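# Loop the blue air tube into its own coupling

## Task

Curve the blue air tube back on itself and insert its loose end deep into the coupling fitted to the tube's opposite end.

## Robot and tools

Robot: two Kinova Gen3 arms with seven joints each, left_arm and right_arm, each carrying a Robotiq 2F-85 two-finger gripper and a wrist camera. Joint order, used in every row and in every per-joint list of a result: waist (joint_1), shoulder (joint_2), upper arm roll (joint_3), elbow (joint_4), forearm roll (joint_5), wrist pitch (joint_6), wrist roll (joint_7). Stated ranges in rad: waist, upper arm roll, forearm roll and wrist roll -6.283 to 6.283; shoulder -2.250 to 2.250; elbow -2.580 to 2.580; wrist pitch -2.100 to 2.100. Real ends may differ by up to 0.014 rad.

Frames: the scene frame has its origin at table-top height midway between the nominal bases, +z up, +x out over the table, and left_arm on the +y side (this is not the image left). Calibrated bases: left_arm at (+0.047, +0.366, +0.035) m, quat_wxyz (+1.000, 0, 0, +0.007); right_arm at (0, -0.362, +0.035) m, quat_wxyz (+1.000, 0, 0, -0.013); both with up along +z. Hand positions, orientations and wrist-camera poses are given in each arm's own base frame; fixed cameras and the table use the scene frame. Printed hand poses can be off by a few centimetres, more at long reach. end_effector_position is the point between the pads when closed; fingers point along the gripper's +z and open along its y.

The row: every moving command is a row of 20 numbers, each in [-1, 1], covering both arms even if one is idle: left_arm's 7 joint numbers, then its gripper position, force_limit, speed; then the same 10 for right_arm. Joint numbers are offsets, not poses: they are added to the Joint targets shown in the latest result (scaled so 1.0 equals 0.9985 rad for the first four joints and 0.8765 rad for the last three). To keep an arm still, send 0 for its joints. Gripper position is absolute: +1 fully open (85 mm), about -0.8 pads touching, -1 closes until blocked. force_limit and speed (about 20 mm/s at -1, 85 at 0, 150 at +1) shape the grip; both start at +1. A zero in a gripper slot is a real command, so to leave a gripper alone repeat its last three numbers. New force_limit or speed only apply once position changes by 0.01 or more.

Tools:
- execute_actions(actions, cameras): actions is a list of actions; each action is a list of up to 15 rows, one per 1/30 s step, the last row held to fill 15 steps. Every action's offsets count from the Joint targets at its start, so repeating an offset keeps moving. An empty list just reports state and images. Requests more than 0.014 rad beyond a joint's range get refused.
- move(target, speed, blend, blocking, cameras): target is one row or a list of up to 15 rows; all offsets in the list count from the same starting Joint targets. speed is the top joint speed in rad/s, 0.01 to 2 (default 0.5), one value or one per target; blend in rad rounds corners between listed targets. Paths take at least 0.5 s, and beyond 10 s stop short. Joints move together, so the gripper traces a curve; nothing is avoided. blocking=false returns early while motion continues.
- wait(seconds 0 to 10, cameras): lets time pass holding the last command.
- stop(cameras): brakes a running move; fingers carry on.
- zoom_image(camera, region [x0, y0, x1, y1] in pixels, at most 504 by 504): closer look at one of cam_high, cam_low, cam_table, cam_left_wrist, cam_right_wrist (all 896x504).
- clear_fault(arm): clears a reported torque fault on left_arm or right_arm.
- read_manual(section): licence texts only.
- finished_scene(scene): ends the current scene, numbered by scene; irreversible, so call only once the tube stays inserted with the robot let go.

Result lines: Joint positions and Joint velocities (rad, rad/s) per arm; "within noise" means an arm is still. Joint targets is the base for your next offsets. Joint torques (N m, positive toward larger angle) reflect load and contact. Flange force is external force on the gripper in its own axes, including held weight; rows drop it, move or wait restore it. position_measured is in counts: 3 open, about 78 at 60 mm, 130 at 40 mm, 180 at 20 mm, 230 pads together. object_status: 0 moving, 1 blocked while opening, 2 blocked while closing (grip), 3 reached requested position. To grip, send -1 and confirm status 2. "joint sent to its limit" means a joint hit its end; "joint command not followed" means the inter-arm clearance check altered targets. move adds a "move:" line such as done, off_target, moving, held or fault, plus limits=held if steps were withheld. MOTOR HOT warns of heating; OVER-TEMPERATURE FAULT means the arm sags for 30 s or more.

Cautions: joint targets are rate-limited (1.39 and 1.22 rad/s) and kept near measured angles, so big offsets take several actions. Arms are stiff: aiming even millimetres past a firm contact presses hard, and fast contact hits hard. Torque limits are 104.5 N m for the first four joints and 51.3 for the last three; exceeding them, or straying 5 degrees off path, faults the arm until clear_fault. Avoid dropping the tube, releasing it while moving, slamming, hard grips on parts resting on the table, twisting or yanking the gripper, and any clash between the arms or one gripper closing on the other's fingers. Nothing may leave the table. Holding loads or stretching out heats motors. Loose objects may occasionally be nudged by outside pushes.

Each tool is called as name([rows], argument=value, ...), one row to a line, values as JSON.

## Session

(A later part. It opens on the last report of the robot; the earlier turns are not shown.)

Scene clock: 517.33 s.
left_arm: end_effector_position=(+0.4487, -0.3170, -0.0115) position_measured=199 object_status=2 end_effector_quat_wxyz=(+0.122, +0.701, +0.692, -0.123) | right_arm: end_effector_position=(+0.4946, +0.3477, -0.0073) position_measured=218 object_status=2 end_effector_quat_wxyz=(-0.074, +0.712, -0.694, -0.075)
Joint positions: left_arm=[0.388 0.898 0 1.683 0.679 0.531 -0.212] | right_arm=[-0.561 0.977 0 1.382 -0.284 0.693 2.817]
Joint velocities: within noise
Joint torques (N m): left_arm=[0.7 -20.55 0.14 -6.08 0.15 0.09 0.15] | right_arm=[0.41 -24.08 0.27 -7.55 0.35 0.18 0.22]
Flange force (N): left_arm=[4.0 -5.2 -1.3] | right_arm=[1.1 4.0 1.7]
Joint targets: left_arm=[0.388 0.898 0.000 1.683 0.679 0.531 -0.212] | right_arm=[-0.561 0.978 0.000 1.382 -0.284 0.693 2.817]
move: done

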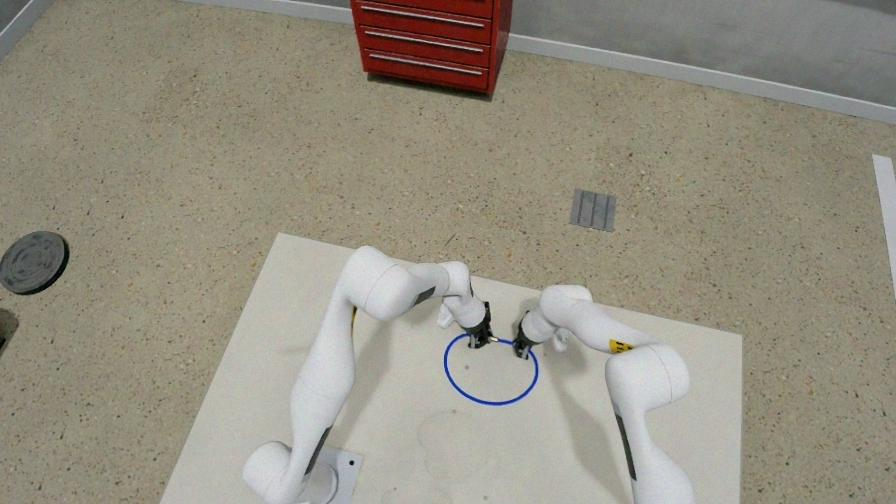

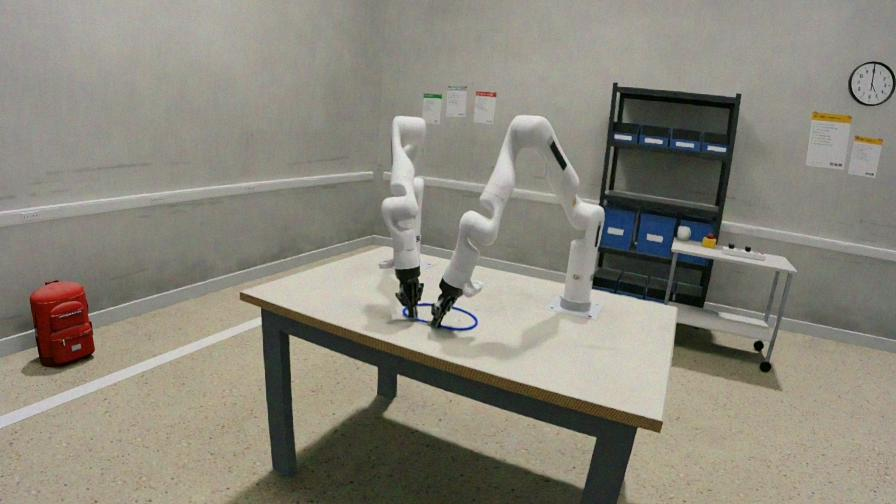

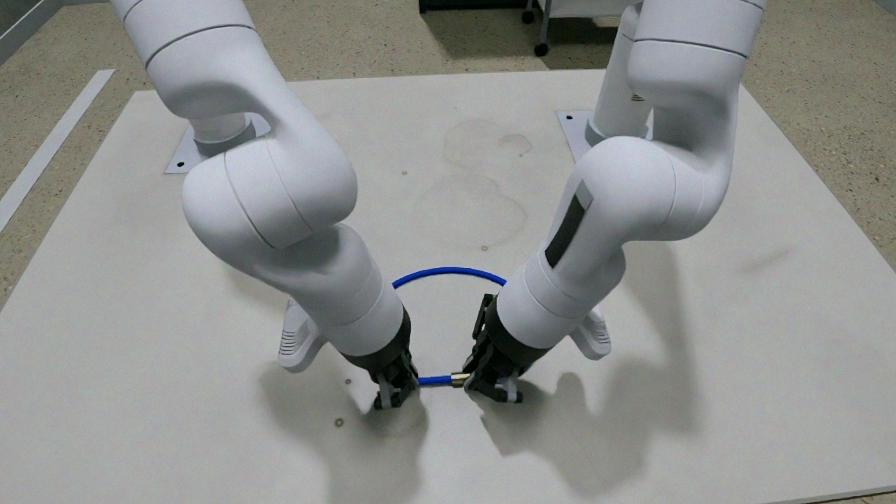

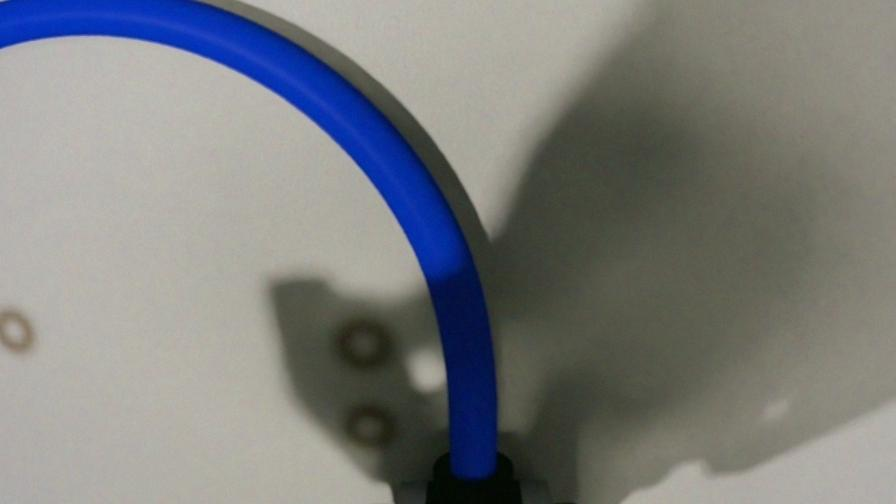

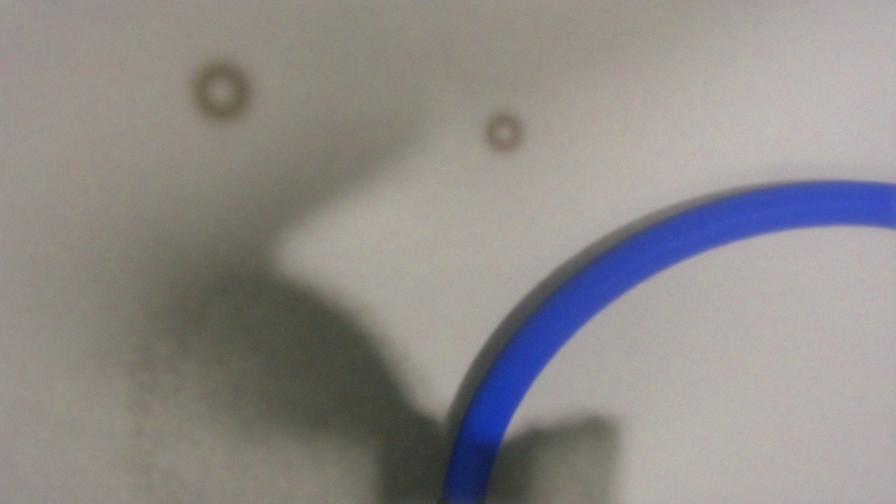

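move(target=[0,0.0045,0,0.0002,0.005,-0.0042,-0.0059,-0.97,0.2,-1,0,0.0036,0,0.0005,-0.0014,-0.0045,0.0019,-0.97,0.2,-1], speed=0.02, cameras=[])

move(target=[0,0,0,0,0,0,0,-0.97,0.2,-1,0,0,0,0,0,0,0,-0.3,0.2,-1], cameras=["cam_table"])

zoom_image(camera="cam_table", region=[300, 280, 580, 430])

move(target=[0,0,0,0,0,0,0,-0.3,0.2,-1,0,0,0,0,0,0,0,-0.3,0.2,-1], cameras=["cam_table","cam_high"])

zoom_image(camera="cam_table", region=[300, 280, 580, 430])

Scene clock: 523.47 s.
left_arm: end_effector_position=(+0.4487, -0.3169, -0.0137) position_measured=199 object_status=2 end_effector_quat_wxyz=(+0.122, +0.701, +0.692, -0.123) | right_arm: end_effector_position=(+0.4945, +0.3476, -0.0095) position_measured=218 object_status=2 end_effector_quat_wxyz=(-0.073, +0.712, -0.694, -0.075)
Joint positions: left_arm=[0.388 0.902 0 1.683 0.683 0.528 -0.217] | right_arm=[-0.561 0.981 0 1.382 -0.285 0.689 2.818]
Joint velocities: within noise
Joint torques (N m): left_arm=[2.21 -1.7 -1.31 -4.19 -0.6 -3.3 0.08] | right_arm=[-0.88 -23.7 -0.99 -7.83 -0.11 0.1 0.31]
Flange force (N): left_arm=[-1.5 -14.1 -44.3] | right_arm=[3.2 4.2 0.1]
Joint targets: left_arm=[0.388 0.902 0.000 1.683 0.683 0.528 -0.217] | right_arm=[-0.561 0.981 0.000 1.382 -0.285 0.689 2.818]
move: done
No camera images: "cameras" was empty.

Scene clock: 524.70 s.
left_arm: end_effector_position=(+0.4486, -0.3169, -0.0139) position_measured=199 object_status=2 end_effector_quat_wxyz=(+0.122, +0.701, +0.692, -0.123) | right_arm: end_effector_position=(+0.4945, +0.3476, -0.0096) position_measured=167 object_status=0 end_effector_quat_wxyz=(-0.073, +0.712, -0.694, -0.075)
Joint positions: left_arm=[0.388 0.902 0 1.683 0.683 0.528 -0.217] | right_arm=[-0.561 0.981 0 1.382 -0.285 0.689 2.818]
Joint velocities: within noise
Joint torques (N m): left_arm=[1.93 -0.5 -1.83 -1.34 -1.12 -2.16 0.07] | right_arm=[1.1 -23.98 1.06 -7.92 0.39 -0.08 0.15]
Flange force (N): left_arm=[-4.7 -9.7 -42.4] | right_arm=[0.9 5.9 1.3]
Joint targets: left_arm=[0.388 0.902 0.000 1.683 0.683 0.528 -0.217] | right_arm=[-0.561 0.981 0.000 1.382 -0.285 0.689 2.818]
move: done
Images, in order (width x height): cam_table 896x504.

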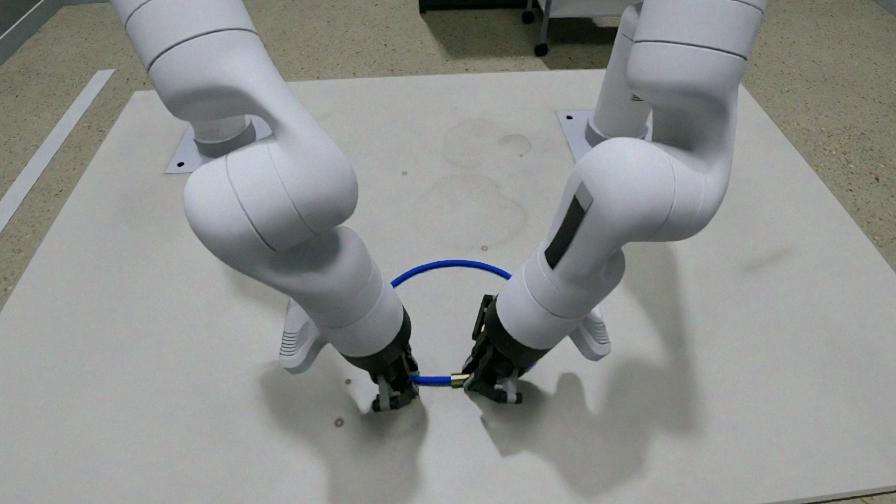

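Scaled by 1.800 from the camera's 896x504 image, which has a finer 1280x720 frame.

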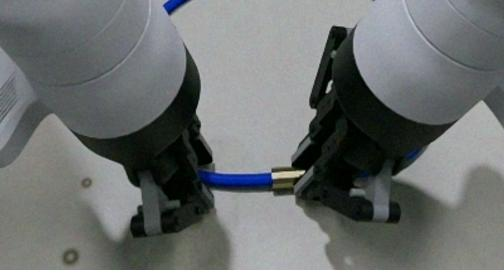

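Scene clock: 525.60 s.
left_arm: end_effector_position=(+0.4486, -0.3168, -0.0139) position_measured=167 object_status=0 end_effector_quat_wxyz=(+0.122, +0.701, +0.692, -0.123) | right_arm: end_effector_position=(+0.4945, +0.3476, -0.0096) position_measured=167 object_status=3 end_effector_quat_wxyz=(-0.073, +0.712, -0.694, -0.075)
Joint positions: left_arm=[0.388 0.902 0 1.683 0.683 0.528 -0.217] | right_arm=[-0.561 0.981 0 1.382 -0.285 0.689 2.818]
Joint velocities: within noise
Joint torques (N m): left_arm=[0.16 -10.53 -2.14 -2.96 -0.76 -0.95 0.3] | right_arm=[0.15 -24.06 0.03 -7.71 0.1 0.25 0.14]
Flange force (N): left_arm=[-2.3 -7.2 -19.8] | right_arm=[2.1 4.7 1.6]
Joint targets: left_arm=[0.388 0.902 0.000 1.683 0.683 0.528 -0.217] | right_arm=[-0.561 0.981 0.000 1.382 -0.285 0.689 2.818]
move: done
Images, in order (width x height): cam_high 896x504, cam_table 896x504.

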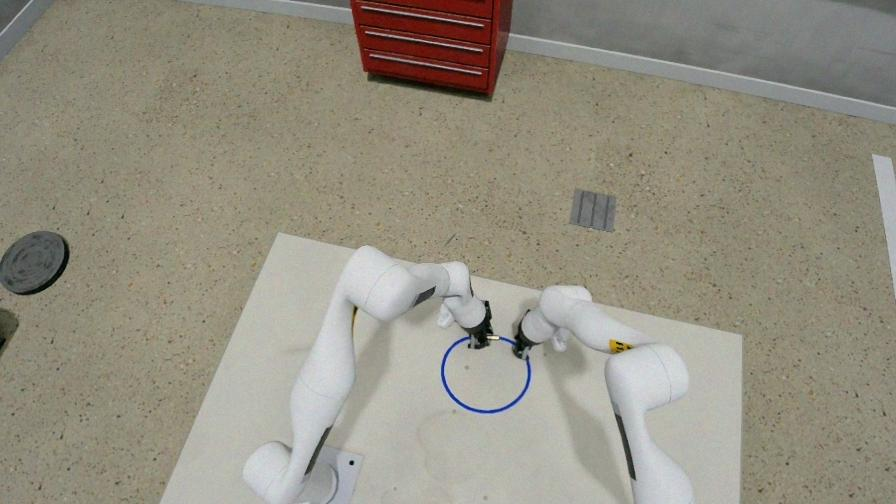

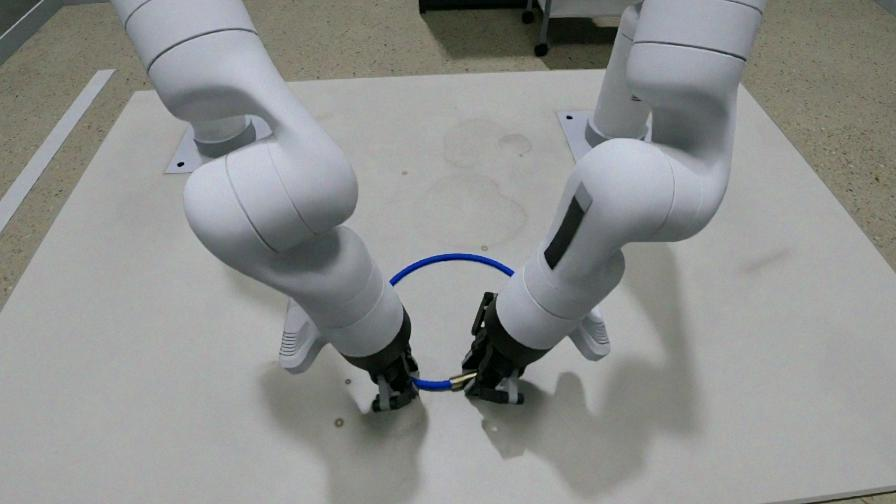

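Scaled by 1.800 from the camera's 896x504 image, which has a finer 1280x720 frame.

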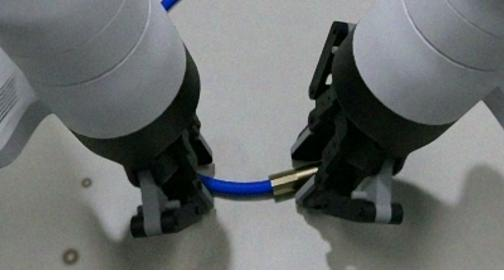

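move(target=[0,0,0,0,0,0,0,0.1,0.2,-1,0,0,0,0,0,0,0,0.1,0.2,-1], cameras=[])

move([
  [0,-0.0768,0,-0.0042,-0.0878,0.0743,0.1036,0.1,0.2,-1,0,-0.0641,0,-0.009,0.0253,0.0802,-0.0338,0.1,0.2,-1],
  [0,-0.2024,0,-0.0406,-0.2123,0.2314,0.2609,0.1,0.2,-1,0,-0.1668,0,-0.0543,0.0637,0.2455,-0.0886,0.1,0.2,-1],
], speed=0.15, blend=0.01)

zoom_image(camera="cam_table", region=[360, 350, 560, 420])

Scene clock: 533.00 s.
left_arm: end_effector_position=(+0.4487, -0.3168, -0.0139) position_measured=117 object_status=0 end_effector_quat_wxyz=(+0.122, +0.701, +0.692, -0.123) | right_arm: end_effector_position=(+0.4945, +0.3476, -0.0096) position_measured=117 object_status=0 end_effector_quat_wxyz=(-0.073, +0.712, -0.694, -0.075)
Joint positions: left_arm=[0.388 0.902 -0.001 1.683 0.683 0.528 -0.217] | right_arm=[-0.561 0.981 0 1.382 -0.285 0.689 2.818]
Joint velocities: within noise
Joint torques (N m): left_arm=[0.82 -20.2 0.36 -6.13 0.22 0 0.26] | right_arm=[0.07 -24.16 -0.11 -7.65 0.04 0.21 0.11]
Flange force (N): left_arm=[4.3 -5.5 -2.5] | right_arm=[2.0 4.1 1.6]
Joint targets: left_arm=[0.388 0.902 0.000 1.683 0.683 0.528 -0.217] | right_arm=[-0.561 0.981 0.000 1.382 -0.285 0.689 2.818]
move: done
No camera images: "cameras" was empty.

Scene clock: 535.00 s.
left_arm: end_effector_position=(+0.4488, -0.3170, +0.0948) position_measured=117 object_status=3 end_effector_quat_wxyz=(+0.122, +0.701, +0.692, -0.123) | right_arm: end_effector_position=(+0.4942, +0.3473, +0.0988) position_measured=117 object_status=3 end_effector_quat_wxyz=(-0.073, +0.713, -0.694, -0.075)
Joint positions: left_arm=[0.388 0.7 0 1.642 0.497 0.73 0.012] | right_arm=[-0.561 0.815 0 1.328 -0.229 0.904 2.741]
Joint velocities: within noise
Joint torques (N m): left_arm=[0.89 -19.2 0.08 -7.97 0.49 -0.17 0.22] | right_arm=[0.02 -23.24 -0.12 -9.05 -0.05 0.44 0.08]
Flange force (N): left_arm=[4.6 -4.9 -1.6] | right_arm=[2.9 5.0 2.9]
Joint targets: left_arm=[0.388 0.700 0.000 1.642 0.497 0.731 0.012] | right_arm=[-0.561 0.815 0.000 1.328 -0.229 0.905 2.741]
move: done

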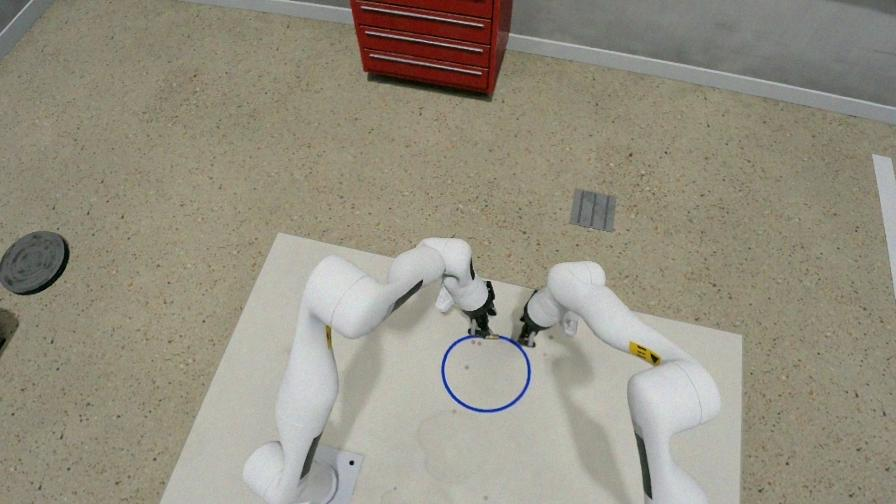

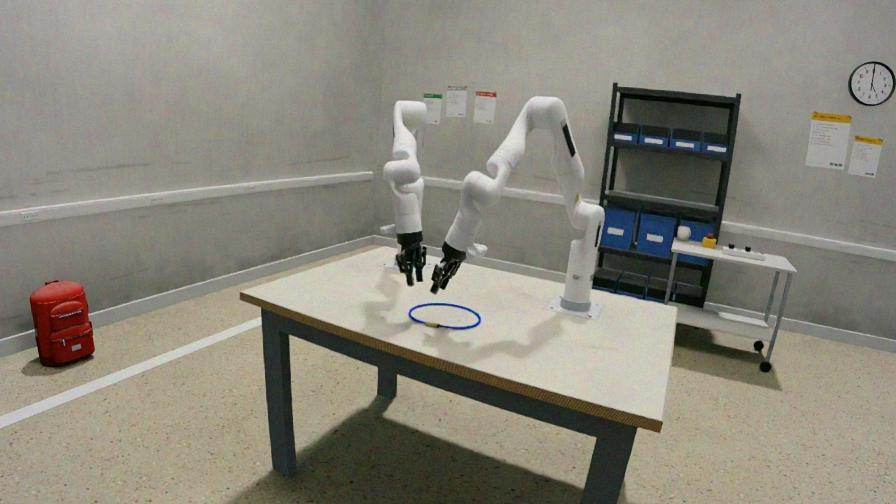

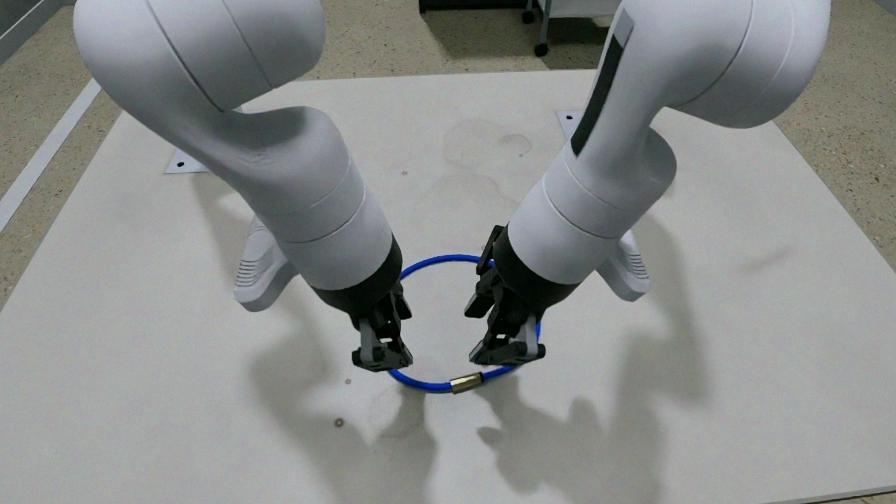

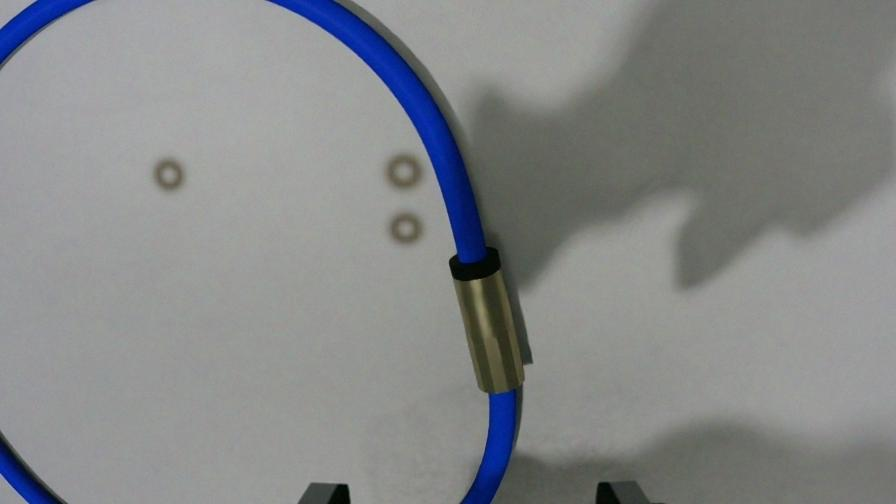

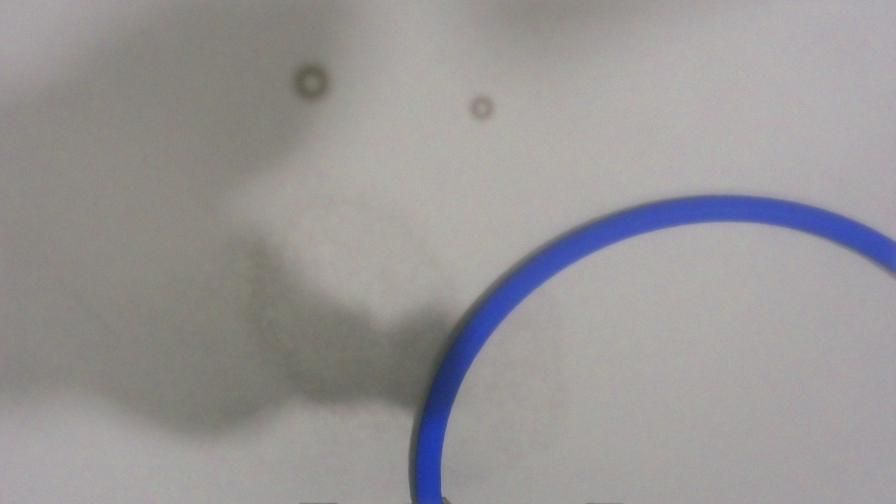

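Scaled by 2.520 from the camera's 896x504 image, which has a finer 1280x720 frame.

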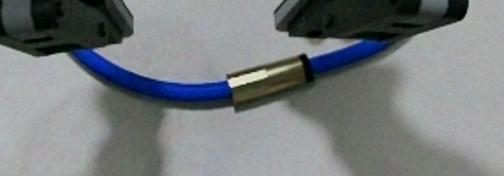

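finished_scene(scene=1)

The scene is finished: the task was done.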